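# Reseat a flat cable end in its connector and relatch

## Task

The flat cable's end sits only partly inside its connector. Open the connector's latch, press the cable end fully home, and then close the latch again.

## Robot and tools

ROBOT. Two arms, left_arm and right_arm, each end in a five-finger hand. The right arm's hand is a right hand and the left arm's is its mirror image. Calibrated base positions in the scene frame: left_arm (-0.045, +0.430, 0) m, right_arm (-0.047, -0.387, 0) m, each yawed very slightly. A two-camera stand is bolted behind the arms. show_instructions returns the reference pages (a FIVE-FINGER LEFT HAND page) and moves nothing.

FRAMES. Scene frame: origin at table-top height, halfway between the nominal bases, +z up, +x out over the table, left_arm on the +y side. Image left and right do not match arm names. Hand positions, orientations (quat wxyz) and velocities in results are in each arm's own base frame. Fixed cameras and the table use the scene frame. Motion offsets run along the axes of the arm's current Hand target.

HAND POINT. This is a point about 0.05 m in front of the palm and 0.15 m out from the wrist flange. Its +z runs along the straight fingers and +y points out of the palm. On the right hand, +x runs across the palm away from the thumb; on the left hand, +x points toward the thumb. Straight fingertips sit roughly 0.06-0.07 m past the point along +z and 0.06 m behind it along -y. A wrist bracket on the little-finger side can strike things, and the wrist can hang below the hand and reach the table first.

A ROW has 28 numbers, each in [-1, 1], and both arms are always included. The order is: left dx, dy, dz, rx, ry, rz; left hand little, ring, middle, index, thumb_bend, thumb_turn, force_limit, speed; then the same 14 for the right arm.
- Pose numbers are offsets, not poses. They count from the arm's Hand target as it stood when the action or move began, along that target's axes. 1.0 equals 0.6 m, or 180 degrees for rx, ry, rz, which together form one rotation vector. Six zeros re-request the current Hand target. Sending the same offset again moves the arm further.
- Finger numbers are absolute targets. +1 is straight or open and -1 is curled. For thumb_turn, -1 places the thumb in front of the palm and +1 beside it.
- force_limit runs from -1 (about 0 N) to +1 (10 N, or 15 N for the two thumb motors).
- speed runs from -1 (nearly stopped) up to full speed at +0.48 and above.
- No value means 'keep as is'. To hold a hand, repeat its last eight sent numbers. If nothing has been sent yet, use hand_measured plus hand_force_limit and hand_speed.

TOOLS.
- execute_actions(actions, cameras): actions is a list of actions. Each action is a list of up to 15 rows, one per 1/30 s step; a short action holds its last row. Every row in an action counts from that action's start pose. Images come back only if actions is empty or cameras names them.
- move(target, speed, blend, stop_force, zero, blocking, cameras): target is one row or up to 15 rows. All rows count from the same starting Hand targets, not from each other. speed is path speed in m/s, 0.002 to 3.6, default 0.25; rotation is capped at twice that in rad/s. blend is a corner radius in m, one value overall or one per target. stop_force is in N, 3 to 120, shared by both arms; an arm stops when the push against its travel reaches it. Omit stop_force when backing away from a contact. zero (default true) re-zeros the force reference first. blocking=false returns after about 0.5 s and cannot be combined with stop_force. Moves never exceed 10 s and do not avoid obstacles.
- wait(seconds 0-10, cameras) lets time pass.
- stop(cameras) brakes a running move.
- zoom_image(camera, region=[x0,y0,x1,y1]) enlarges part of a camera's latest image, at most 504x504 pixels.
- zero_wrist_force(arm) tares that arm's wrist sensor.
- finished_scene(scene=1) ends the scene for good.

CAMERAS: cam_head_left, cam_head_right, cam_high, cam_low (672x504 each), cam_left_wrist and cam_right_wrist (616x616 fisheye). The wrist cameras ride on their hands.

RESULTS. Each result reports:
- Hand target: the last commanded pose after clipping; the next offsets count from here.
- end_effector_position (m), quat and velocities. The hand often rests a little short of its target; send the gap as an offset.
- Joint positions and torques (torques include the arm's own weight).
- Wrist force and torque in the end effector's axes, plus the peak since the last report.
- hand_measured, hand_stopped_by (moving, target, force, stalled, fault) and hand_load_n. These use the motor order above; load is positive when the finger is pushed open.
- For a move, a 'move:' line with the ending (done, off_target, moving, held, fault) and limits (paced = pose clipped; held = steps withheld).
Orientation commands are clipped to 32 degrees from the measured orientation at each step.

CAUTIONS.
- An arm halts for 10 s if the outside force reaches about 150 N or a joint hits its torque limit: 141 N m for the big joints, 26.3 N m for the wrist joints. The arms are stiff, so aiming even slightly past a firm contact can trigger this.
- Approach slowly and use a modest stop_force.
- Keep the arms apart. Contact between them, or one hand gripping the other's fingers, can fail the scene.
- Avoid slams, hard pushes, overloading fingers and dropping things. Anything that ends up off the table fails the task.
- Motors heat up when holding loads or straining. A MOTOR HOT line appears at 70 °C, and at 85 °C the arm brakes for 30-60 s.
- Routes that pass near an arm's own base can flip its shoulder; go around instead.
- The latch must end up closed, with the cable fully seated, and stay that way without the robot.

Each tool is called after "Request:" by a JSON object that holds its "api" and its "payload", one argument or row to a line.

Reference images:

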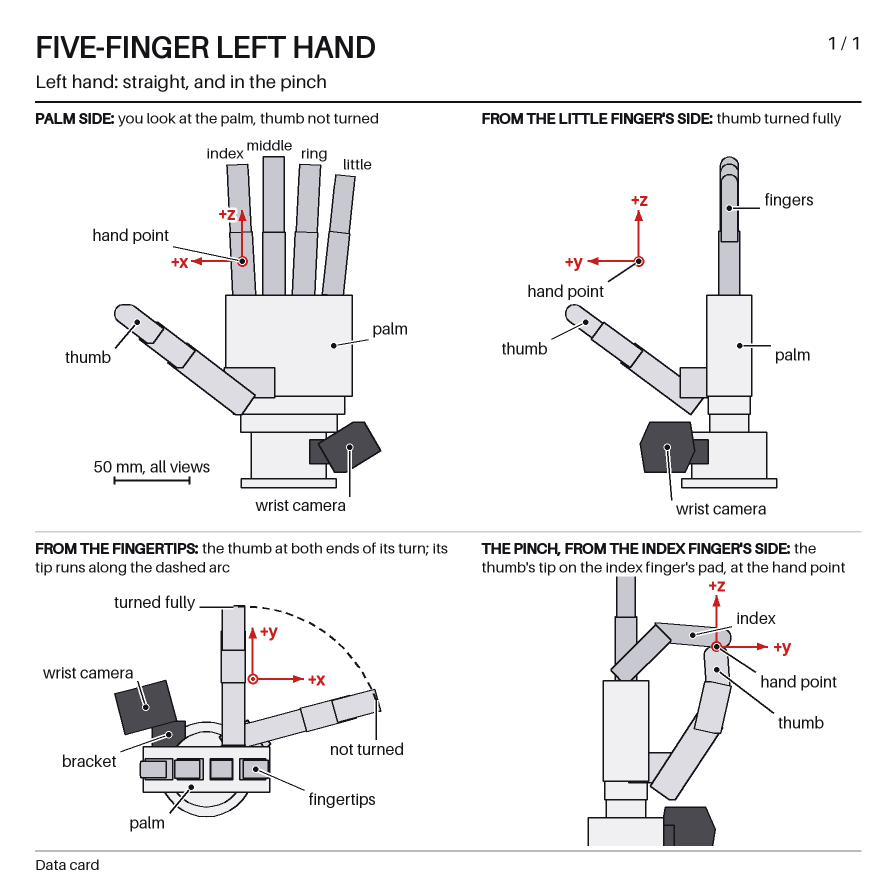

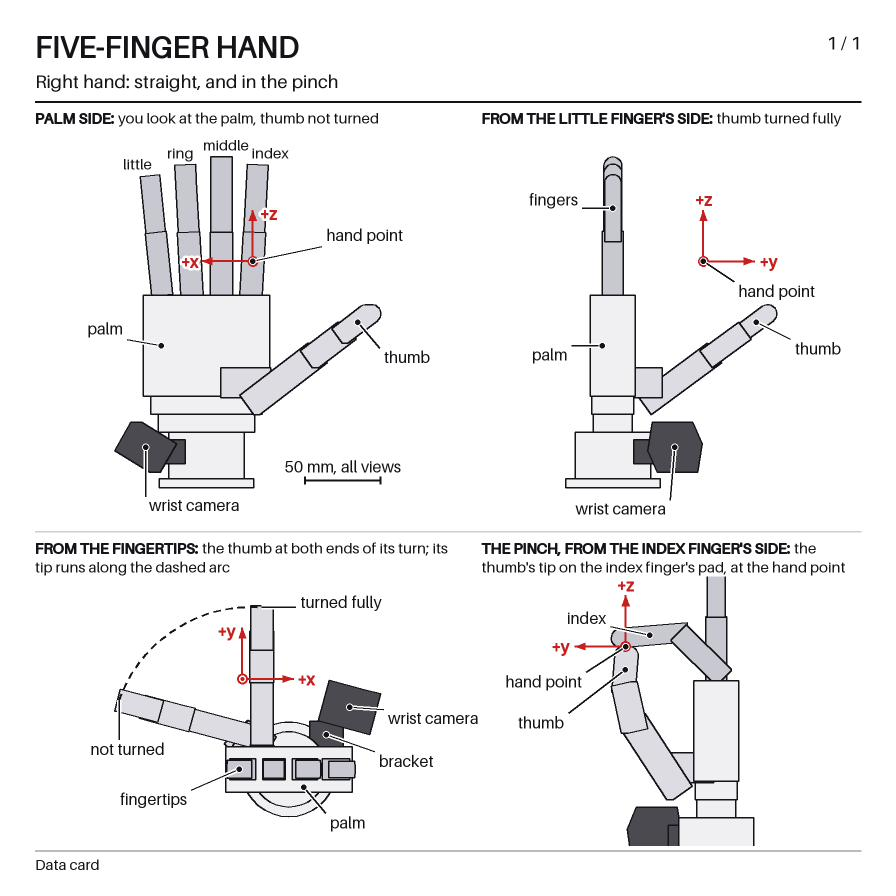

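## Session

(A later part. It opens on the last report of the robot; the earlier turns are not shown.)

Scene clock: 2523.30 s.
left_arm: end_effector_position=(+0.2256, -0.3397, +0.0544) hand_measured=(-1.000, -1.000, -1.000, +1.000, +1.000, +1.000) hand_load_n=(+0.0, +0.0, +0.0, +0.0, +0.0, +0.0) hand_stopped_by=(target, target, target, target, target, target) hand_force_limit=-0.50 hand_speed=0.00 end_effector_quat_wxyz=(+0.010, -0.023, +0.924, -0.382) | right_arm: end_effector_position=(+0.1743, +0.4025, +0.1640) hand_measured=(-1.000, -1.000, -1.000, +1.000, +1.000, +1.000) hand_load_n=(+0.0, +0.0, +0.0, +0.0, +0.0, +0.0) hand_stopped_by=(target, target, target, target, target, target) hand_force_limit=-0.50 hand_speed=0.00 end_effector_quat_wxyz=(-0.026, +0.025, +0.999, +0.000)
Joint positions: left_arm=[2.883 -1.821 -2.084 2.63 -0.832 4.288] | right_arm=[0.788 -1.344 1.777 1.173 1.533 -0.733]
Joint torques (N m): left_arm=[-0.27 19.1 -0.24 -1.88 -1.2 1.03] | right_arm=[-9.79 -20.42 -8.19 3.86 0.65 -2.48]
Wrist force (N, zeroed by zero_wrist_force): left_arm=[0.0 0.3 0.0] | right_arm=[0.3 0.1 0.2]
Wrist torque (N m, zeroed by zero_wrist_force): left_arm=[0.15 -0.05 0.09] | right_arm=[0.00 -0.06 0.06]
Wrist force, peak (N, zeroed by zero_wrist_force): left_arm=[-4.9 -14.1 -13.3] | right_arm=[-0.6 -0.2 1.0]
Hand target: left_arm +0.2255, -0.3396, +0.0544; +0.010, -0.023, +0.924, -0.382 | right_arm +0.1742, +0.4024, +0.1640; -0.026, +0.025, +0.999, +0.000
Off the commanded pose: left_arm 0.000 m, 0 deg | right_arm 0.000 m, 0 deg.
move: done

Request:
{"api": "move", "payload": {
  "target": [
    [-0.0812,0.0723,-0.3298,0,0,0,-1,-1,-1,1,1,1,-0.5,0,0,0,0,0,-0.05,0,-1,-1,-1,1,1,1,-0.5,0]
  ],
  "speed": 0.15
}}

Request:
{"api": "move", "payload": {
  "target": [0,0,0,0,0,0,-1,-1,-1,1,1,1,-0.5,0,-0.1978,0.0562,0.0443,0.338,-0.3401,-0.4121,1,1,1,1,1,1,-0.5,0],
  "speed": 0.25
}}

Scene clock: 2539.60 s.
left_arm: end_effector_position=(+0.2655, -0.1669, +0.1637) hand_measured=(-1.000, -1.000, -1.000, +1.000, +1.000, +1.000) hand_load_n=(+0.0, +0.0, +0.5, +0.0, +0.0, -0.5) hand_stopped_by=(target, target, target, target, target, target) hand_force_limit=-0.50 hand_speed=0.00 end_effector_quat_wxyz=(+0.010, -0.023, +0.924, -0.382) end_effector_velocity=(-0.001, +0.000, +0.001) end_effector_angular_velocity=(-0.002, +0.006, +0.002) | right_arm: end_effector_position=(+0.1742, +0.4024, +0.1640) hand_measured=(-1.000, -1.000, -1.000, +1.000, +1.000, +1.000) hand_load_n=(+0.0, +0.0, +0.0, +0.0, +0.0, +0.0) hand_stopped_by=(target, target, target, target, target, target) hand_force_limit=-0.50 hand_speed=0.00 end_effector_quat_wxyz=(+0.052, +0.025, +0.998, -0.002)
Joint positions: left_arm=[3.51 -1.66 -2.115 1.902 -0.835 5.147] | right_arm=[0.876 -1.377 1.808 1.078 1.655 -0.648]
Joint velocities: left_arm=[0.001 -0.001 0 -0.005 0 -0.001] | right_arm=[within noise]
Joint torques (N m): left_arm=[10.41 9.84 2.54 -4.06 2.38 3.22] | right_arm=[-9.89 -15.01 -24.81 3.74 -0.43 -2.66]
Wrist force (N, zeroed by zero_wrist_force): left_arm=[0.5 0.3 0.3] | right_arm=[0.2 -0.3 0.2]
Wrist torque (N m, zeroed by zero_wrist_force): left_arm=[0.07 -0.11 0.11] | right_arm=[-0.04 -0.04 0.01]
Wrist force, peak (N, zeroed by zero_wrist_force): left_arm=[0.6 -0.2 1.5] | right_arm=[0.5 0.6 0.2]
Hand target: left_arm +0.2655, -0.1668, +0.1637; +0.010, -0.023, +0.924, -0.382 | right_arm +0.1742, +0.4024, +0.1640; +0.052, +0.025, +0.998, -0.002
Off the commanded pose: left_arm 0.000 m, 0 deg | right_arm 0.000 m, 0 deg.
move: done

Scene clock: 2544.13 s.
left_arm: end_effector_position=(+0.2655, -0.1668, +0.1637) hand_measured=(-1.000, -1.000, -1.000, +1.000, +1.000, +1.000) hand_load_n=(+0.0, +0.0, +0.0, +0.0, +0.0, +0.0) hand_stopped_by=(target, target, target, target, target, target) hand_force_limit=-0.50 hand_speed=0.00 end_effector_quat_wxyz=(+0.010, -0.023, +0.924, -0.382) | right_arm: end_effector_position=(+0.2967, +0.4300, +0.1500) hand_measured=(+1.000, +1.000, +1.000, +1.000, +1.000, +1.000) hand_load_n=(+0.0, +0.0, +0.0, -0.5, +0.0, -0.5) hand_stopped_by=(target, target, target, target, target, target) hand_force_limit=-0.50 hand_speed=0.00 end_effector_quat_wxyz=(-0.466, +0.509, -0.534, +0.488) end_effector_velocity=(+0.000, +0.002, +0.001) end_effector_angular_velocity=(+0.001, -0.002, +0.004)
Joint positions: left_arm=[3.51 -1.66 -2.115 1.902 -0.835 5.148] | right_arm=[1.118 -1.316 1.989 -0.451 2.727 -2.936]
Joint velocities: left_arm=[within noise] | right_arm=[0.001 -0.001 -0.001 -0.006 -0.002 -0.006]
Joint torques (N m): left_arm=[11.92 10.95 1.91 -3.93 -0.63 3.22] | right_arm=[11.12 -18.69 -12.26 -1.4 -0.36 -2.56]
Wrist force (N, zeroed by zero_wrist_force): left_arm=[0.5 0.0 -0.1] | right_arm=[0.6 -0.4 0.2]
Wrist torque (N m, zeroed by zero_wrist_force): left_arm=[0.05 -0.12 0.07] | right_arm=[0.17 -0.21 -0.11]
Wrist force, peak (N, zeroed by zero_wrist_force): left_arm=[0.8 0.4 0.1] | right_arm=[1.0 -0.5 0.4]
Hand target: left_arm +0.2655, -0.1668, +0.1637; +0.010, -0.023, +0.924, -0.382 | right_arm +0.2966, +0.4300, +0.1499; -0.466, +0.509, -0.534, +0.488
Off the commanded pose: left_arm 0.000 m, 0 deg | right_arm 0.000 m, 0 deg.
move: done

Request:
{"api": "move", "payload": {
  "target": [
    [0,0,0,0,0,0,-1,-1,-1,1,1,1,-0.5,0,0,0.2017,0.0177,0,0,0,1,1,1,1,1,1,-0.5,0],
    [0,0,0,0,0,0,-1,-1,-1,1,1,1,-0.5,0,0,0.2351,0.0206,0,0,0,1,1,1,1,1,1,-0.5,0]
  ],
  "speed": [0.1,0.03],
  "blend": [0.005,0],
  "cameras": ["cam_right_wrist"]
}}

Request:
{"api": "zoom_image", "payload": {
  "camera": "cam_right_wrist",
  "region": [380, 70, 460, 160]
}}

Scene clock: 2551.87 s.
left_arm: end_effector_position=(+0.2655, -0.1668, +0.1637) hand_measured=(-1.000, -1.000, -1.000, +1.000, +1.000, +1.000) hand_load_n=(+0.0, +0.0, +0.0, +0.0, +0.0, +0.0) hand_stopped_by=(target, target, target, target, target, target) hand_force_limit=-0.50 hand_speed=0.00 end_effector_quat_wxyz=(+0.010, -0.023, +0.924, -0.382) | right_arm: end_effector_position=(+0.2963, +0.4302, +0.0082) hand_measured=(+1.000, +1.000, +1.000, +1.000, +1.000, +1.000) hand_load_n=(+0.0, +0.0, +0.0, +0.0, +0.0, -0.5) hand_stopped_by=(target, target, target, target, target, target) hand_force_limit=-0.50 hand_speed=0.00 end_effector_quat_wxyz=(-0.466, +0.509, -0.534, +0.488)
Joint positions: left_arm=[3.51 -1.66 -2.115 1.902 -0.835 5.148] | right_arm=[1.119 -1.032 2.08 -0.825 2.727 -2.936]
Joint torques (N m): left_arm=[11.99 10.64 2.11 -3.92 -0.71 3.15] | right_arm=[9.75 -46.98 -3.26 1.41 1.68 0.69]
Wrist force (N, zeroed by zero_wrist_force): left_arm=[0.5 0.2 0.0] | right_arm=[0.9 -0.5 0.3]
Wrist torque (N m, zeroed by zero_wrist_force): left_arm=[0.07 -0.12 0.07] | right_arm=[0.14 -0.25 0.04]
Wrist force, peak (N, zeroed by zero_wrist_force): left_arm=[0.7 0.2 -0.2] | right_arm=[0.8 -1.7 0.3]
Hand target: left_arm +0.2655, -0.1668, +0.1637; +0.010, -0.023, +0.924, -0.382 | right_arm +0.2964, +0.4302, +0.0083; -0.466, +0.509, -0.534, +0.488
Off the commanded pose: left_arm 0.000 m, 0 deg | right_arm 0.000 m, 0 deg.
move: done
camera_calibration:
cam_right_wrist: T_world_to_cam=[[-0.131462, -0.263532, -0.955651, 0.158906], [-0.471763, 0.864488, -0.173496, -0.226211], [0.87187, 0.428032, -0.237972, -0.321838], [0, 0, 0, 1]] pos_world=[0.194773, 0.375191, 0.0360239]
Images, in order (width x height): cam_right_wrist 616x616.

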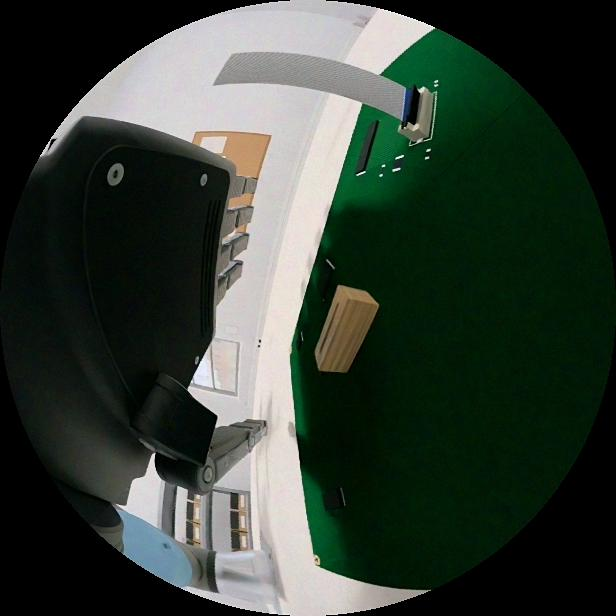

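Scaled by 5.600 from the camera's 616x616 image, which has a finer 880x880 frame.

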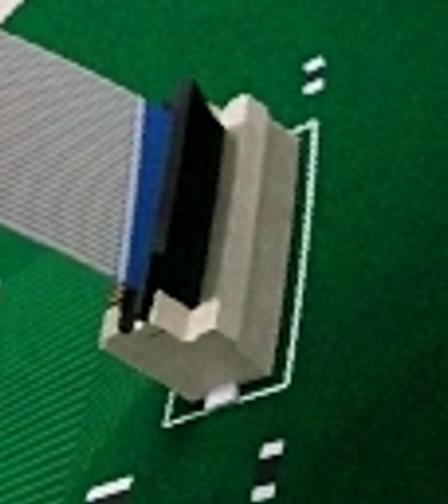

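Request:
{"api": "zoom_image", "payload": {
  "camera": "cam_right_wrist",
  "region": [392, 78, 442, 143]
}}

Scaled by 7.754 from the camera's 616x616 image, which has a finer 880x880 frame.

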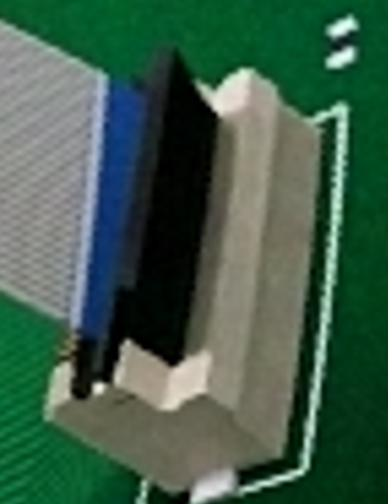

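Request:
{"api": "move", "payload": {
  "target": [0,0,0,0,0,0,-1,-1,-1,1,1,1,-0.5,0,0,-0.2355,-0.0206,0,0,0,1,1,1,1,1,1,-0.5,0],
  "speed": 0.12
}}

Request:
{"api": "move", "payload": {
  "target": [0,0,0,0,0,0,-1,-1,-1,1,1,1,-0.5,0,0,0,0,0,0,0,1,1,1,0.0,0.09,-0.67,-0.5,0],
  "speed": 0.1,
  "cameras": ["cam_right_wrist"]
}}

Scene clock: 2624.63 s.
left_arm: end_effector_position=(+0.2655, -0.1668, +0.1637) hand_measured=(-1.000, -1.000, -1.000, +1.000, +1.000, +1.000) hand_load_n=(+0.0, +0.0, +0.0, +0.0, +0.0, +0.0) hand_stopped_by=(target, target, target, target, target, target) hand_force_limit=-0.50 hand_speed=0.00 end_effector_quat_wxyz=(+0.010, -0.023, +0.924, -0.382) | right_arm: end_effector_position=(+0.2966, +0.4301, +0.1501) hand_measured=(+1.000, +1.000, +1.000, +1.000, +1.000, +1.000) hand_load_n=(+0.0, +0.0, +0.0, +0.0, +0.0, -0.5) hand_stopped_by=(target, target, target, target, target, target) hand_force_limit=-0.50 hand_speed=0.00 end_effector_quat_wxyz=(-0.466, +0.509, -0.534, +0.488)
Joint positions: left_arm=[3.51 -1.66 -2.115 1.902 -0.835 5.148] | right_arm=[1.118 -1.316 1.989 -0.45 2.726 -2.936]
Joint torques (N m): left_arm=[10.8 10.93 2.69 -3.93 -0.78 2.93] | right_arm=[-10.42 -32.21 -7.71 1.29 -0.57 0.16]
Wrist force (N, zeroed by zero_wrist_force): left_arm=[0.6 0.4 -0.1] | right_arm=[0.6 -0.4 0.4]
Wrist torque (N m, zeroed by zero_wrist_force): left_arm=[0.10 -0.13 0.07] | right_arm=[0.15 -0.22 -0.17]
Wrist force, peak (N, zeroed by zero_wrist_force): left_arm=[0.8 0.3 0.0] | right_arm=[0.9 -1.6 0.4]
Hand target: left_arm +0.2655, -0.1668, +0.1637; +0.010, -0.023, +0.924, -0.382 | right_arm +0.2966, +0.4300, +0.1501; -0.466, +0.509, -0.534, +0.488
Off the commanded pose: left_arm 0.000 m, 0 deg | right_arm 0.000 m, 0 deg.
move: done

Scene clock: 2625.80 s.
left_arm: end_effector_position=(+0.2655, -0.1668, +0.1637) hand_measured=(-1.000, -1.000, -1.000, +1.000, +1.000, +1.000) hand_load_n=(+0.0, +0.0, +0.0, +0.0, +0.0, +0.0) hand_stopped_by=(target, target, target, target, target, target) hand_force_limit=-0.50 hand_speed=0.00 end_effector_quat_wxyz=(+0.010, -0.023, +0.924, -0.382) | right_arm: end_effector_position=(+0.2966, +0.4300, +0.1501) hand_measured=(+1.000, +1.000, +1.000, +0.000, +0.090, -0.670) hand_load_n=(+0.0, +0.0, +0.0, +0.0, +0.0, +0.0) hand_stopped_by=(target, target, target, target, target, target) hand_force_limit=-0.50 hand_speed=0.00 end_effector_quat_wxyz=(-0.466, +0.509, -0.534, +0.488)
Joint positions: left_arm=[3.51 -1.66 -2.115 1.902 -0.835 5.148] | right_arm=[1.118 -1.317 1.989 -0.45 2.726 -2.936]
Joint torques (N m): left_arm=[10.74 11.38 2.37 -3.83 -0.72 2.98] | right_arm=[-7.15 -42.16 -7.46 1.68 0.94 -2.42]
Wrist force (N, zeroed by zero_wrist_force): left_arm=[0.3 0.2 -0.1] | right_arm=[0.6 -0.1 0.5]
Wrist torque (N m, zeroed by zero_wrist_force): left_arm=[0.08 -0.09 0.06] | right_arm=[0.19 -0.22 -0.14]
Wrist force, peak (N, zeroed by zero_wrist_force): left_arm=[0.6 0.3 0.1] | right_arm=[0.9 -0.6 0.6]
Hand target: left_arm +0.2655, -0.1668, +0.1637; +0.010, -0.023, +0.924, -0.382 | right_arm +0.2966, +0.4300, +0.1501; -0.466, +0.509, -0.534, +0.488
Off the commanded pose: left_arm 0.000 m, 0 deg | right_arm 0.000 m, 0 deg.
move: done
camera_calibration:
cam_right_wrist: T_world_to_cam=[[-0.131483, -0.263439, -0.955673, 0.29446], [-0.471827, 0.864475, -0.173385, -0.201327], [0.871832, 0.428116, -0.237962, -0.288184], [0, 0, 0, 1]] pos_world=[0.194973, 0.37499, 0.177924]
Images, in order (width x height): cam_right_wrist 616x616.

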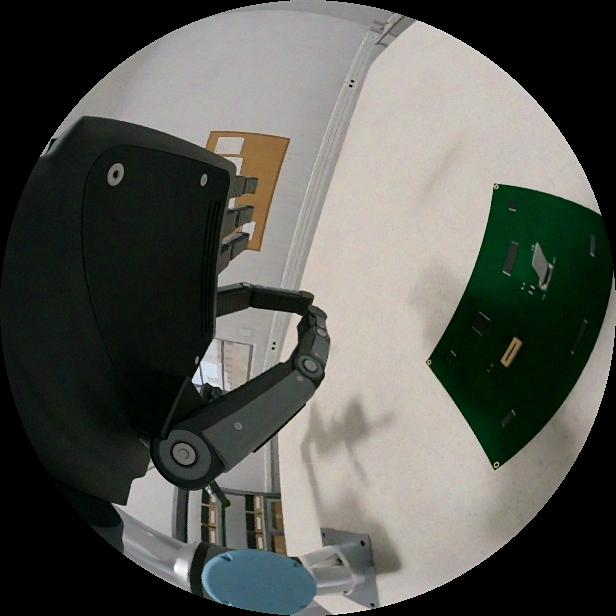

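Request:
{"api": "zoom_image", "payload": {
  "camera": "cam_right_wrist",
  "region": [210, 270, 350, 410]
}}

Scaled by 3.600 from the camera's 616x616 image, which has a finer 880x880 frame.

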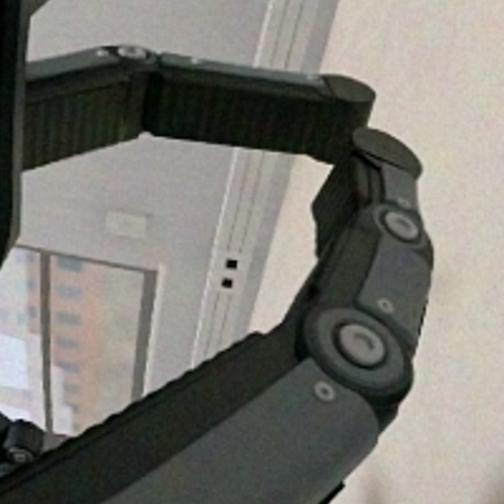

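Request:
{"api": "move", "payload": {
  "target": [
    [0,0,0,0,0,0,-1,-1,-1,1,1,1,-0.5,0,0.1538,0.0078,-0.0897,0,0,0,1,1,1,0.0,0.09,-0.67,-0.5,0],
    [0,0,0,0,0,0,-1,-1,-1,1,1,1,-0.5,0,0.1539,0.1262,-0.0792,0,0,0,1,1,1,0.0,0.09,-0.67,-0.5,0]
  ],
  "speed": [0.12,0.06],
  "blend": [0.02,0],
  "cameras": ["cam_right_wrist","cam_left_wrist"]
}}

Request:
{"api": "zoom_image", "payload": {
  "camera": "cam_right_wrist",
  "region": [250, 230, 430, 410]
}}

Scene clock: 2673.73 s.
left_arm: end_effector_position=(+0.2655, -0.1668, +0.1637) hand_measured=(-1.000, -1.000, -1.000, +1.000, +1.000, +1.000) hand_load_n=(+0.0, +0.0, +0.0, +0.0, +0.0, +0.0) hand_stopped_by=(target, target, target, target, target, target) hand_force_limit=-0.50 hand_speed=0.00 end_effector_quat_wxyz=(+0.010, -0.023, +0.924, -0.382) | right_arm: end_effector_position=(+0.2382, +0.3403, +0.0788) hand_measured=(+1.000, +1.000, +1.000, +0.000, +0.090, -0.670) hand_load_n=(-0.5, +0.0, +0.0, +0.0, +0.0, +0.0) hand_stopped_by=(target, target, target, target, target, target) hand_force_limit=-0.50 hand_speed=0.00 end_effector_quat_wxyz=(-0.466, +0.509, -0.534, +0.488)
Joint positions: left_arm=[3.51 -1.66 -2.115 1.902 -0.835 5.148] | right_arm=[1.164 -1.357 2.313 -0.707 2.771 -2.908]
Joint torques (N m): left_arm=[11.8 10.9 2.64 -3.81 -0.78 2.86] | right_arm=[0.98 -27.36 -21.68 0.29 1.65 -2.02]
Wrist force (N, zeroed by zero_wrist_force): left_arm=[0.5 0.2 0.2] | right_arm=[1.0 0.1 0.1]
Wrist torque (N m, zeroed by zero_wrist_force): left_arm=[0.06 -0.11 0.07] | right_arm=[0.25 -0.28 0.06]
Wrist force, peak (N, zeroed by zero_wrist_force): left_arm=[0.7 0.4 0.3] | right_arm=[-0.1 -0.3 1.3]
Hand target: left_arm +0.2655, -0.1668, +0.1637; +0.010, -0.023, +0.924, -0.382 | right_arm +0.2383, +0.3404, +0.0788; -0.466, +0.509, -0.534, +0.488
Off the commanded pose: left_arm 0.000 m, 0 deg | right_arm 0.000 m, 0 deg.
move: done
camera_calibration:
cam_left_wrist: T_world_to_cam=[[-0.245806, -0.683668, 0.687152, -0.15964], [-0.871489, 0.466226, 0.152116, 0.293921], [-0.424365, -0.561454, -0.710411, 0.252651], [0, 0, 0, 1]] pos_world=[0.324124, -0.104322, 0.244473]
cam_right_wrist: T_world_to_cam=[[-0.131573, -0.263719, -0.955584, 0.195107], [-0.471807, 0.864442, -0.173604, -0.163624], [0.871829, 0.42801, -0.238162, -0.215869], [0, 0, 0, 1]] pos_world=[0.136673, 0.285291, 0.106624]
Images, in order (width x height): cam_left_wrist 616x616, cam_right_wrist 616x616.

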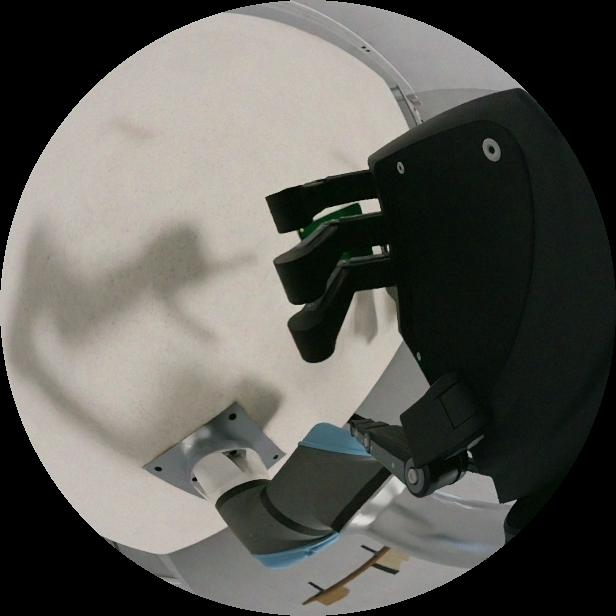

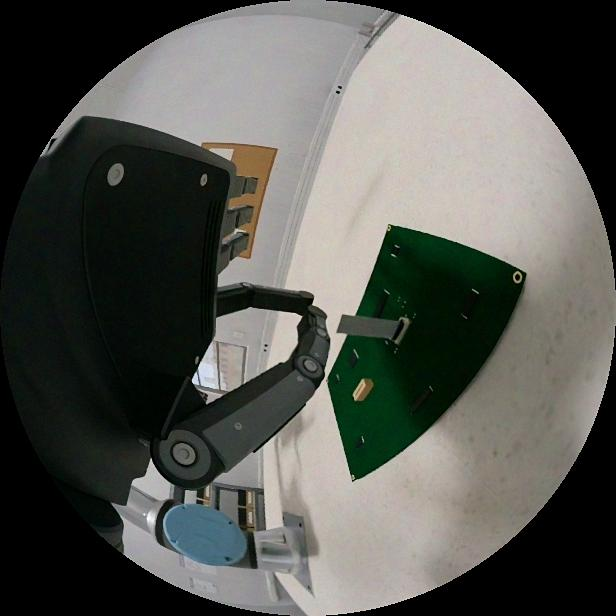

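Scaled by 2.800 from the camera's 616x616 image, which has a finer 880x880 frame.

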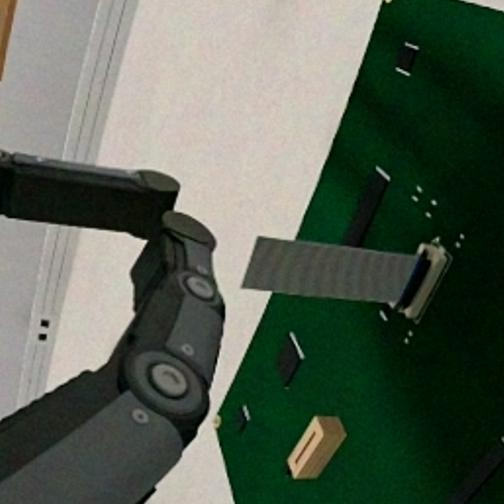

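Request:
{"api": "move", "payload": {
  "target": [0,0,0,0,0,0,-1,-1,-1,1,1,1,-0.5,0,0,0.0467,0,0,0,0,1,1,1,0.0,0.09,-0.67,-0.5,0],
  "speed": 0.02,
  "stop_force": 3,
  "cameras": ["cam_right_wrist"]
}}

Request:
{"api": "zoom_image", "payload": {
  "camera": "cam_right_wrist",
  "region": [270, 250, 390, 370]
}}

Scene clock: 2701.47 s.
left_arm: end_effector_position=(+0.2655, -0.1668, +0.1637) hand_measured=(-1.000, -1.000, -1.000, +1.000, +1.000, +1.000) hand_load_n=(+0.0, +0.0, +0.0, +0.0, +0.0, +0.0) hand_stopped_by=(target, target, target, target, target, target) hand_force_limit=-0.50 hand_speed=0.00 end_effector_quat_wxyz=(+0.010, -0.023, +0.924, -0.382) | right_arm: end_effector_position=(+0.2358, +0.3406, +0.0509) hand_measured=(+1.000, +1.000, +1.000, +0.000, +0.090, -0.670) hand_load_n=(+0.0, +0.0, -0.5, +0.0, +0.0, +0.0) hand_stopped_by=(target, target, target, target, target, target) hand_force_limit=-0.50 hand_speed=0.00 end_effector_quat_wxyz=(-0.466, +0.509, -0.534, +0.488)
Joint positions: left_arm=[3.51 -1.66 -2.115 1.902 -0.835 5.148] | right_arm=[1.172 -1.28 2.329 -0.796 2.779 -2.903]
Joint torques (N m): left_arm=[11.2 11.14 3.01 -3.8 -0.7 2.6] | right_arm=[-8.24 -36.18 -16.65 1.46 -0.38 -2.22]
Wrist force (N, zeroed by zero_wrist_force): left_arm=[0.3 0.2 0.1] | right_arm=[0.8 0.3 0.5]
Wrist torque (N m, zeroed by zero_wrist_force): left_arm=[0.07 -0.08 0.05] | right_arm=[0.26 -0.27 -0.14]
Wrist force, peak (N, zeroed by zero_wrist_force): left_arm=[0.8 0.3 0.2] | right_arm=[1.2 -0.1 0.5]
Hand target: left_arm +0.2655, -0.1668, +0.1637; +0.010, -0.023, +0.924, -0.382 | right_arm +0.2358, +0.3406, +0.0509; -0.466, +0.509, -0.534, +0.488
Off the commanded pose: left_arm 0.000 m, 0 deg | right_arm 0.000 m, 0 deg.
move: done
camera_calibration:
cam_right_wrist: T_world_to_cam=[[-0.131471, -0.263462, -0.955669, 0.168116], [-0.47183, 0.864468, -0.17341, -0.169925], [0.871832, 0.428115, -0.237962, -0.220508], [0, 0, 0, 1]] pos_world=[0.134173, 0.28559, 0.078724]
Images, in order (width x height): cam_right_wrist 616x616.

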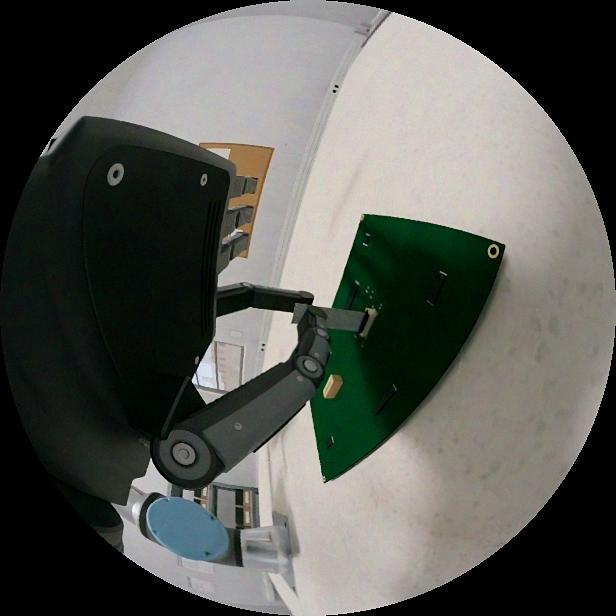

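Scaled by 4.200 from the camera's 616x616 image, which has a finer 880x880 frame.

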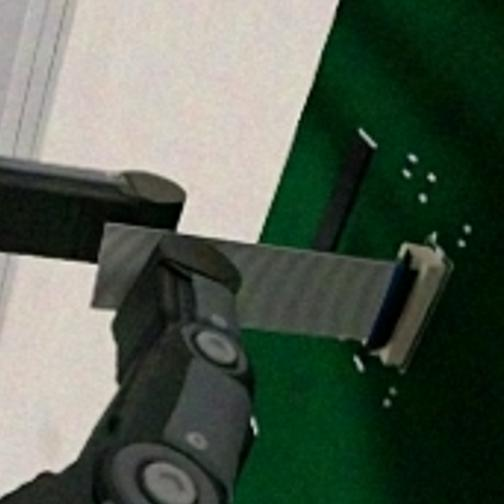

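Request:
{"api": "move", "payload": {
  "target": [0,0,0,0,0,0,-1,-1,-1,1,1,1,-0.5,0,0,0.0283,0,0,0,0,1,1,1,0.0,0.09,-0.67,-0.5,0],
  "speed": 0.015,
  "stop_force": 3,
  "cameras": ["cam_right_wrist"]
}}

Request:
{"api": "zoom_image", "payload": {
  "camera": "cam_right_wrist",
  "region": [270, 250, 370, 350]
}}

Scene clock: 2719.10 s.
left_arm: end_effector_position=(+0.2655, -0.1668, +0.1637) hand_measured=(-1.000, -1.000, -1.000, +1.000, +1.000, +1.000) hand_load_n=(+0.0, +0.0, +0.0, +0.0, +0.0, +0.0) hand_stopped_by=(target, target, target, target, target, target) hand_force_limit=-0.50 hand_speed=0.00 end_effector_quat_wxyz=(+0.010, -0.023, +0.924, -0.382) | right_arm: end_effector_position=(+0.2342, +0.3407, +0.0340) hand_measured=(+1.000, +1.000, +1.000, +0.000, +0.090, -0.670) hand_load_n=(+0.0, +0.0, +0.0, +0.0, +0.5, +0.0) hand_stopped_by=(target, target, target, target, target, target) hand_force_limit=-0.50 hand_speed=0.00 end_effector_quat_wxyz=(-0.466, +0.509, -0.534, +0.488)
Joint positions: left_arm=[3.51 -1.66 -2.115 1.902 -0.835 5.148] | right_arm=[1.177 -1.23 2.336 -0.849 2.784 -2.899]
Joint torques (N m): left_arm=[10.31 11.55 2.82 -3.8 -0.8 2.5] | right_arm=[-2.59 -37.81 -11.72 1.53 -0.15 -2.37]
Wrist force (N, zeroed by zero_wrist_force): left_arm=[0.6 0.2 0.0] | right_arm=[0.9 -0.2 0.4]
Wrist torque (N m, zeroed by zero_wrist_force): left_arm=[0.08 -0.13 0.07] | right_arm=[0.17 -0.28 -0.14]
Wrist force, peak (N, zeroed by zero_wrist_force): left_arm=[0.8 0.5 0.1] | right_arm=[1.3 -0.4 0.3]
Hand target: left_arm +0.2655, -0.1668, +0.1637; +0.010, -0.023, +0.924, -0.382 | right_arm +0.2343, +0.3407, +0.0340; -0.466, +0.509, -0.534, +0.488
Off the commanded pose: left_arm 0.000 m, 0 deg | right_arm 0.000 m, 0 deg.
move: done
camera_calibration:
cam_right_wrist: T_world_to_cam=[[-0.131427, -0.263545, -0.955652, 0.151811], [-0.471842, 0.864444, -0.173502, -0.173636], [0.871833, 0.428114, -0.237962, -0.223265], [0, 0, 0, 1]] pos_world=[0.132673, 0.28569, 0.0618239]
Images, in order (width x height): cam_right_wrist 616x616.

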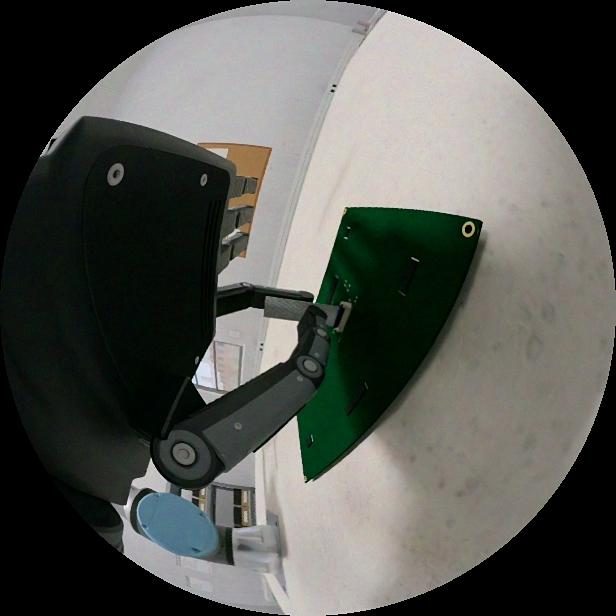

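Scaled by 5.040 from the camera's 616x616 image, which has a finer 880x880 frame.

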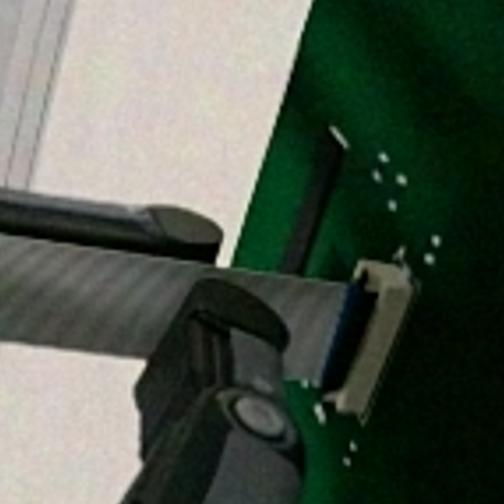

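Request:
{"api": "move", "payload": {
  "target": [0,0,0,0,0,0,-1,-1,-1,1,1,1,-0.5,0,0,0,0.005,0,0,0,1,1,1,0.0,0.09,-0.67,-0.5,0],
  "speed": 0.01
}}

Request:
{"api": "move", "payload": {
  "target": [0,0,0,0,0,0,-1,-1,-1,1,1,1,-0.5,0,0,0,0,0,0,0,1,1,1,-0.5,0.09,-0.67,-0.2,-0.9],
  "speed": 0.01,
  "cameras": ["cam_right_wrist"]
}}

Request:
{"api": "zoom_image", "payload": {
  "camera": "cam_right_wrist",
  "region": [270, 250, 370, 350]
}}

Scene clock: 2729.90 s.
left_arm: end_effector_position=(+0.2655, -0.1668, +0.1637) hand_measured=(-1.000, -1.000, -1.000, +1.000, +1.000, +1.000) hand_load_n=(+0.0, +0.0, +0.0, +0.0, -0.5, +0.0) hand_stopped_by=(target, target, target, target, target, target) hand_force_limit=-0.50 hand_speed=0.00 end_effector_quat_wxyz=(+0.010, -0.023, +0.924, -0.382) | right_arm: end_effector_position=(+0.2373, +0.3405, +0.0337) hand_measured=(+1.000, +1.000, +1.000, +0.000, +0.090, -0.670) hand_load_n=(+0.0, +0.0, +0.0, +0.0, +0.5, +0.0) hand_stopped_by=(target, target, target, target, target, target) hand_force_limit=-0.50 hand_speed=0.00 end_effector_quat_wxyz=(-0.466, +0.509, -0.534, +0.488)
Joint positions: left_arm=[3.51 -1.66 -2.115 1.902 -0.835 5.148] | right_arm=[1.167 -1.231 2.339 -0.857 2.774 -2.906]
Joint torques (N m): left_arm=[10.27 12.1 2.99 -3.91 -0.65 2.35] | right_arm=[5.01 -37.37 -0.93 -0.4 0.9 -1.54]
Wrist force (N, zeroed by zero_wrist_force): left_arm=[0.5 0.1 0.2] | right_arm=[1.0 -0.2 0.3]
Wrist torque (N m, zeroed by zero_wrist_force): left_arm=[0.05 -0.12 0.07] | right_arm=[0.19 -0.30 0.08]
Wrist force, peak (N, zeroed by zero_wrist_force): left_arm=[0.6 0.5 0.0] | right_arm=[1.2 -0.8 0.4]
Hand target: left_arm +0.2655, -0.1668, +0.1637; +0.010, -0.023, +0.924, -0.382 | right_arm +0.2373, +0.3405, +0.0337; -0.466, +0.509, -0.534, +0.488
Off the commanded pose: left_arm 0.000 m, 0 deg | right_arm 0.000 m, 0 deg.
move: done

Scene clock: 2731.00 s.
left_arm: end_effector_position=(+0.2655, -0.1668, +0.1637) hand_measured=(-1.000, -1.000, -1.000, +1.000, +1.000, +1.000) hand_load_n=(+0.0, +0.0, +0.0, +0.0, +0.0, -0.5) hand_stopped_by=(target, target, target, target, target, target) hand_force_limit=-0.50 hand_speed=0.00 end_effector_quat_wxyz=(+0.010, -0.023, +0.924, -0.382) | right_arm: end_effector_position=(+0.2373, +0.3405, +0.0337) hand_measured=(+1.000, +1.000, +1.000, -0.230, +0.090, -0.670) hand_load_n=(+0.0, +0.0, +0.0, +5.5, +0.5, +0.0) hand_stopped_by=(target, target, target, force, target, target) hand_force_limit=-0.20 hand_speed=-0.90 end_effector_quat_wxyz=(-0.466, +0.509, -0.534, +0.488)
Joint positions: left_arm=[3.51 -1.66 -2.115 1.902 -0.835 5.148] | right_arm=[1.167 -1.231 2.339 -0.857 2.774 -2.906]
Joint torques (N m): left_arm=[9.83 11.86 3.19 -3.86 -0.78 2.29] | right_arm=[9.34 -30.34 -11.92 1.69 1.37 2.69]
Wrist force (N, zeroed by zero_wrist_force): left_arm=[0.3 0.3 0.1] | right_arm=[1.1 0.2 0.3]
Wrist torque (N m, zeroed by zero_wrist_force): left_arm=[0.08 -0.09 0.06] | right_arm=[0.20 -0.31 0.10]
Wrist force, peak (N, zeroed by zero_wrist_force): left_arm=[0.5 0.5 0.2] | right_arm=[1.1 -0.5 0.4]
Hand target: left_arm +0.2655, -0.1668, +0.1637; +0.010, -0.023, +0.924, -0.382 | right_arm +0.2373, +0.3405, +0.0337; -0.466, +0.509, -0.534, +0.488
Off the commanded pose: left_arm 0.000 m, 0 deg | right_arm 0.000 m, 0 deg.
move: done
camera_calibration:
cam_right_wrist: T_world_to_cam=[[-0.131483, -0.263439, -0.955673, 0.151845], [-0.471827, 0.864475, -0.173385, -0.172118], [0.871832, 0.428116, -0.237962, -0.225866], [0, 0, 0, 1]] pos_world=[0.135673, 0.28549, 0.061524]
Images, in order (width x height): cam_right_wrist 616x616.

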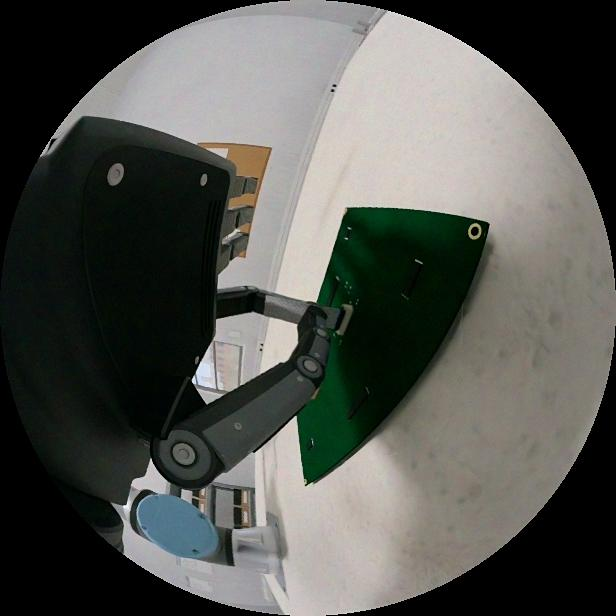

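Scaled by 5.040 from the camera's 616x616 image, which has a finer 880x880 frame.

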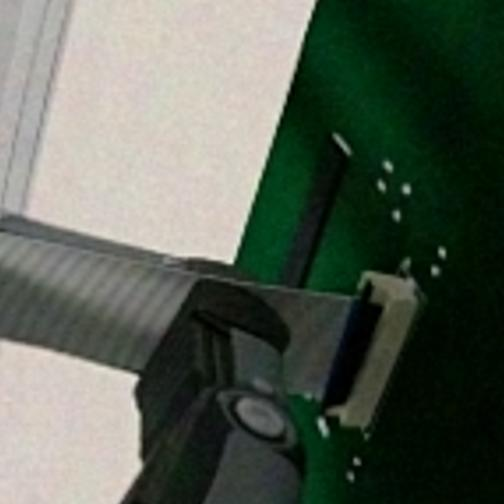

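Request:
{"api": "zero_wrist_force", "payload": {
  "arm": "right_arm"
}}

Request:
{"api": "move", "payload": {
  "target": [0,0,0,0,0,0,-1,-1,-1,1,1,1,-0.5,0,0,0.00664,0.00059,0,0,0,1,1,1,-0.5,0.09,-0.67,-0.2,-0.9],
  "speed": 0.003,
  "stop_force": 4,
  "cameras": ["cam_right_wrist"]
}}

Request:
{"api": "zoom_image", "payload": {
  "camera": "cam_right_wrist",
  "region": [290, 270, 370, 350]
}}

Wrist force sensor zeroed.

Scene clock: 2739.13 s.
left_arm: end_effector_position=(+0.2655, -0.1668, +0.1637) hand_measured=(-1.000, -1.000, -1.000, +1.000, +1.000, +1.000) hand_load_n=(+0.0, +0.0, +0.0, +0.0, +0.0, +0.0) hand_stopped_by=(target, target, target, target, target, target) hand_force_limit=-0.50 hand_speed=0.00 end_effector_quat_wxyz=(+0.010, -0.023, +0.924, -0.382) | right_arm: end_effector_position=(+0.2373, +0.3405, +0.0323) hand_measured=(+1.000, +1.000, +1.000, -0.230, +0.090, -0.670) hand_load_n=(+0.0, +0.0, +0.0, +6.0, -0.5, +0.0) hand_stopped_by=(target, target, target, force, target, target) hand_force_limit=-0.20 hand_speed=-0.90 end_effector_quat_wxyz=(-0.466, +0.509, -0.534, +0.488)
Joint positions: left_arm=[3.51 -1.66 -2.115 1.902 -0.835 5.148] | right_arm=[1.167 -1.227 2.339 -0.862 2.774 -2.906]
Joint torques (N m): left_arm=[10.9 12 3.51 -3.85 -0.68 2.1] | right_arm=[7.96 -37.31 -11.6 1.84 1.15 2.5]
Wrist force (N, zeroed by zero_wrist_force): left_arm=[0.5 0.2 0.1] | right_arm=[0.3 -2.2 0.1]
Wrist torque (N m, zeroed by zero_wrist_force): left_arm=[0.07 -0.12 0.07] | right_arm=[-0.03 0.04 -0.02]
Wrist force, peak (N, zeroed by zero_wrist_force): left_arm=[0.5 0.5 0.3] | right_arm=[0.4 -5.5 -0.5]
Hand target: left_arm +0.2655, -0.1668, +0.1637; +0.010, -0.023, +0.924, -0.382 | right_arm +0.2373, +0.3406, +0.0323; -0.466, +0.509, -0.534, +0.488 (not the last commanded pose)
Off the commanded pose: left_arm 0.000 m, 0 deg | right_arm 0.003 m, 0 deg.
move: contact (right_arm)
camera_calibration:
cam_right_wrist: T_world_to_cam=[[-0.131483, -0.263439, -0.955673, 0.150507], [-0.471827, 0.864475, -0.173385, -0.17236], [0.871832, 0.428116, -0.237962, -0.226199], [0, 0, 0, 1]] pos_world=[0.135673, 0.28549, 0.060124]
Images, in order (width x height): cam_right_wrist 616x616.

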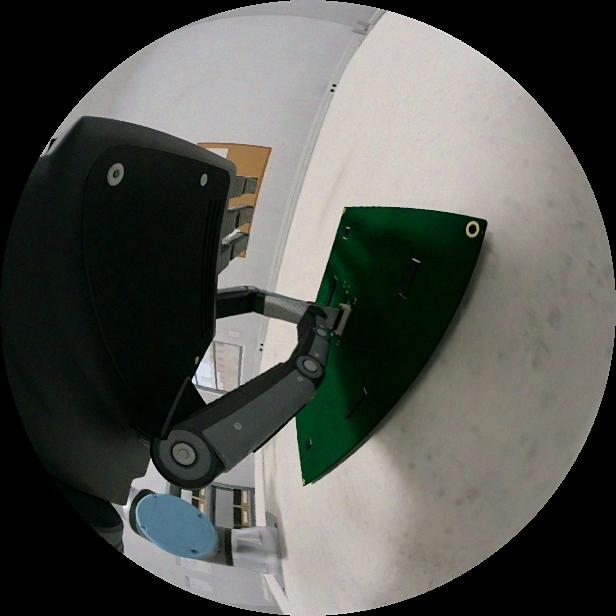

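Scaled by 6.300 from the camera's 616x616 image, which has a finer 880x880 frame.

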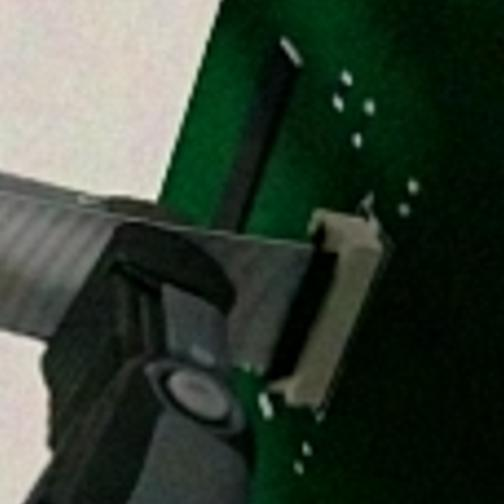

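Request:
{"api": "zoom_image", "payload": {
  "camera": "cam_right_wrist",
  "region": [318, 298, 358, 338]
}}

Scaled by 12.600 from the camera's 616x616 image, which has a finer 880x880 frame.

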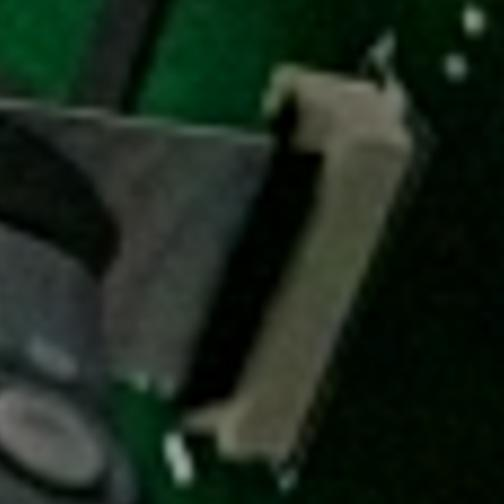

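Request:
{"api": "move", "payload": {
  "target": [0,0,0,0,0,0,-1,-1,-1,1,1,1,-0.5,0,0,0.00664,0.00059,0,0,0,1,1,1,-0.5,0.09,-0.67,-0.2,-0.9],
  "speed": 0.002,
  "stop_force": 9,
  "zero": false,
  "cameras": ["cam_right_wrist"]
}}

Request:
{"api": "zoom_image", "payload": {
  "camera": "cam_right_wrist",
  "region": [298, 288, 358, 348]
}}

Scene clock: 2751.87 s.
left_arm: end_effector_position=(+0.2655, -0.1668, +0.1637) hand_measured=(-1.000, -1.000, -1.000, +1.000, +1.000, +1.000) hand_load_n=(+0.0, +0.0, +0.0, +0.0, +0.0, +0.0) hand_stopped_by=(target, target, target, target, target, target) hand_force_limit=-0.50 hand_speed=0.00 end_effector_quat_wxyz=(+0.010, -0.023, +0.924, -0.382) | right_arm: end_effector_position=(+0.2373, +0.3406, +0.0283) hand_measured=(+1.000, +1.000, +1.000, -0.230, +0.090, -0.670) hand_load_n=(-0.5, +0.0, +0.0, +6.5, -3.0, +0.0) hand_stopped_by=(target, target, target, force, target, target) hand_force_limit=-0.20 hand_speed=-0.90 end_effector_quat_wxyz=(-0.466, +0.509, -0.534, +0.488)
Joint positions: left_arm=[3.51 -1.66 -2.115 1.902 -0.835 5.148] | right_arm=[1.167 -1.215 2.341 -0.875 2.774 -2.906]
Joint torques (N m): left_arm=[10.89 11.49 2.91 -3.75 -0.8 2.06] | right_arm=[8.14 -21.63 1.31 1.84 1.14 2]
Wrist force (N, zeroed by zero_wrist_force): left_arm=[0.3 0.4 0.2] | right_arm=[0.3 -6.8 0.4]
Wrist torque (N m, zeroed by zero_wrist_force): left_arm=[0.09 -0.09 0.05] | right_arm=[-0.01 0.06 -0.03]
Wrist force, peak (N, zeroed by zero_wrist_force): left_arm=[0.7 0.5 0.1] | right_arm=[0.9 -9.2 -0.2]
Hand target: left_arm +0.2655, -0.1668, +0.1637; +0.010, -0.023, +0.924, -0.382 | right_arm +0.2373, +0.3406, +0.0283; -0.466, +0.509, -0.534, +0.488
Off the commanded pose: left_arm 0.000 m, 0 deg | right_arm 0.000 m, 0 deg.
move: done
camera_calibration:
cam_right_wrist: T_world_to_cam=[[-0.13139, -0.263393, -0.955699, 0.146686], [-0.471771, 0.864502, -0.1734, -0.173155], [0.871876, 0.428089, -0.237848, -0.227199], [0, 0, 0, 1]] pos_world=[0.135672, 0.28559, 0.0561238]
Images, in order (width x height): cam_right_wrist 616x616.

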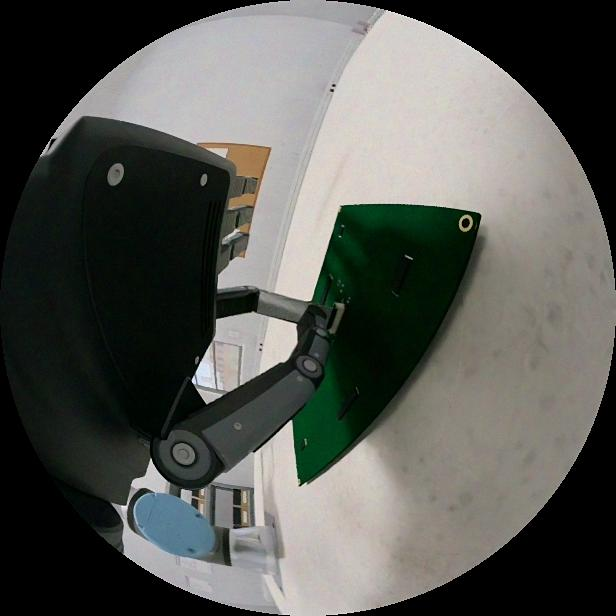

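Scaled by 8.400 from the camera's 616x616 image, which has a finer 880x880 frame.

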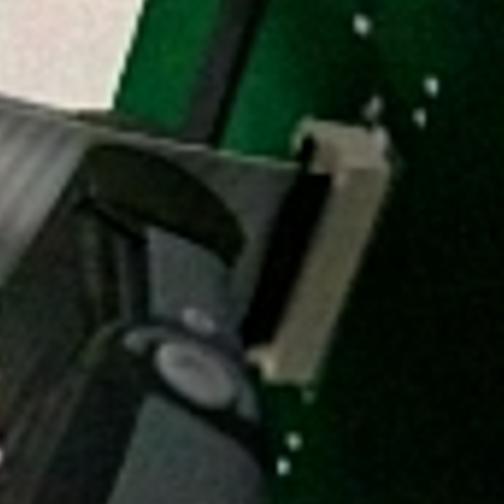

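Request:
{"api": "move", "payload": {
  "target": [0,0,0,0,0,0,-1,-1,-1,1,1,1,-0.5,0,0,0,0,0,0,0,1,1,1,0.1,0.09,-0.67,-0.2,-0.8],
  "speed": 0.01,
  "cameras": ["cam_right_wrist"]
}}

Request:
{"api": "zoom_image", "payload": {
  "camera": "cam_right_wrist",
  "region": [260, 268, 360, 368]
}}

Scene clock: 2762.73 s.
left_arm: end_effector_position=(+0.2655, -0.1668, +0.1637) hand_measured=(-1.000, -1.000, -1.000, +1.000, +1.000, +1.000) hand_load_n=(+0.0, +0.0, +0.0, +0.0, +0.0, -0.5) hand_stopped_by=(target, target, target, target, target, target) hand_force_limit=-0.50 hand_speed=0.00 end_effector_quat_wxyz=(+0.010, -0.023, +0.924, -0.382) | right_arm: end_effector_position=(+0.2373, +0.3405, +0.0283) hand_measured=(+1.000, +1.000, +1.000, +0.100, +0.090, -0.670) hand_load_n=(+0.0, +0.0, +0.0, +0.0, +0.0, +0.0) hand_stopped_by=(target, target, target, target, target, target) hand_force_limit=-0.20 hand_speed=-0.80 end_effector_quat_wxyz=(-0.466, +0.509, -0.534, +0.488)
Joint positions: left_arm=[3.51 -1.66 -2.115 1.902 -0.835 5.148] | right_arm=[1.167 -1.215 2.341 -0.875 2.774 -2.906]
Joint torques (N m): left_arm=[10.85 12.84 3.11 -3.91 -0.64 2.1] | right_arm=[8.04 -34.77 -7.66 -0.96 0.99 -2.37]
Wrist force (N, zeroed by zero_wrist_force): left_arm=[0.5 0.2 0.2] | right_arm=[-0.2 -0.6 0.0]
Wrist torque (N m, zeroed by zero_wrist_force): left_arm=[0.06 -0.11 0.07] | right_arm=[-0.05 0.04 -0.02]
Wrist force, peak (N, zeroed by zero_wrist_force): left_arm=[0.7 0.3 0.4] | right_arm=[0.3 -7.9 0.2]
Hand target: left_arm +0.2655, -0.1668, +0.1637; +0.010, -0.023, +0.924, -0.382 | right_arm +0.2373, +0.3406, +0.0283; -0.466, +0.509, -0.534, +0.488
Off the commanded pose: left_arm 0.000 m, 0 deg | right_arm 0.000 m, 0 deg.
move: done
camera_calibration:
cam_right_wrist: T_world_to_cam=[[-0.131483, -0.263439, -0.955673, 0.146684], [-0.471827, 0.864475, -0.173385, -0.173054], [0.871832, 0.428116, -0.237962, -0.227151], [0, 0, 0, 1]] pos_world=[0.135673, 0.28549, 0.056124]
Images, in order (width x height): cam_right_wrist 616x616.

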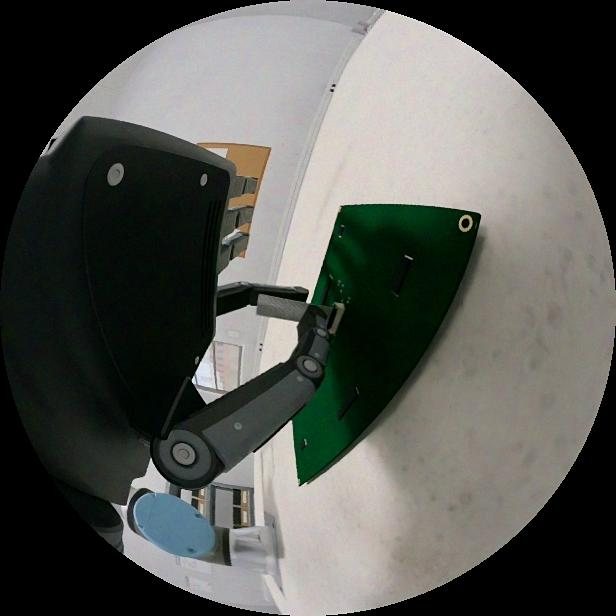

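Scaled by 5.040 from the camera's 616x616 image, which has a finer 880x880 frame.

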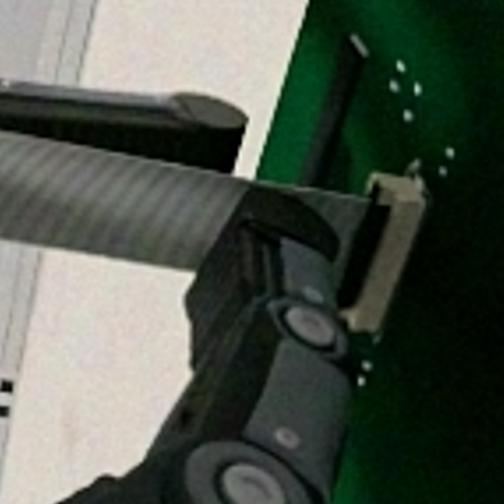

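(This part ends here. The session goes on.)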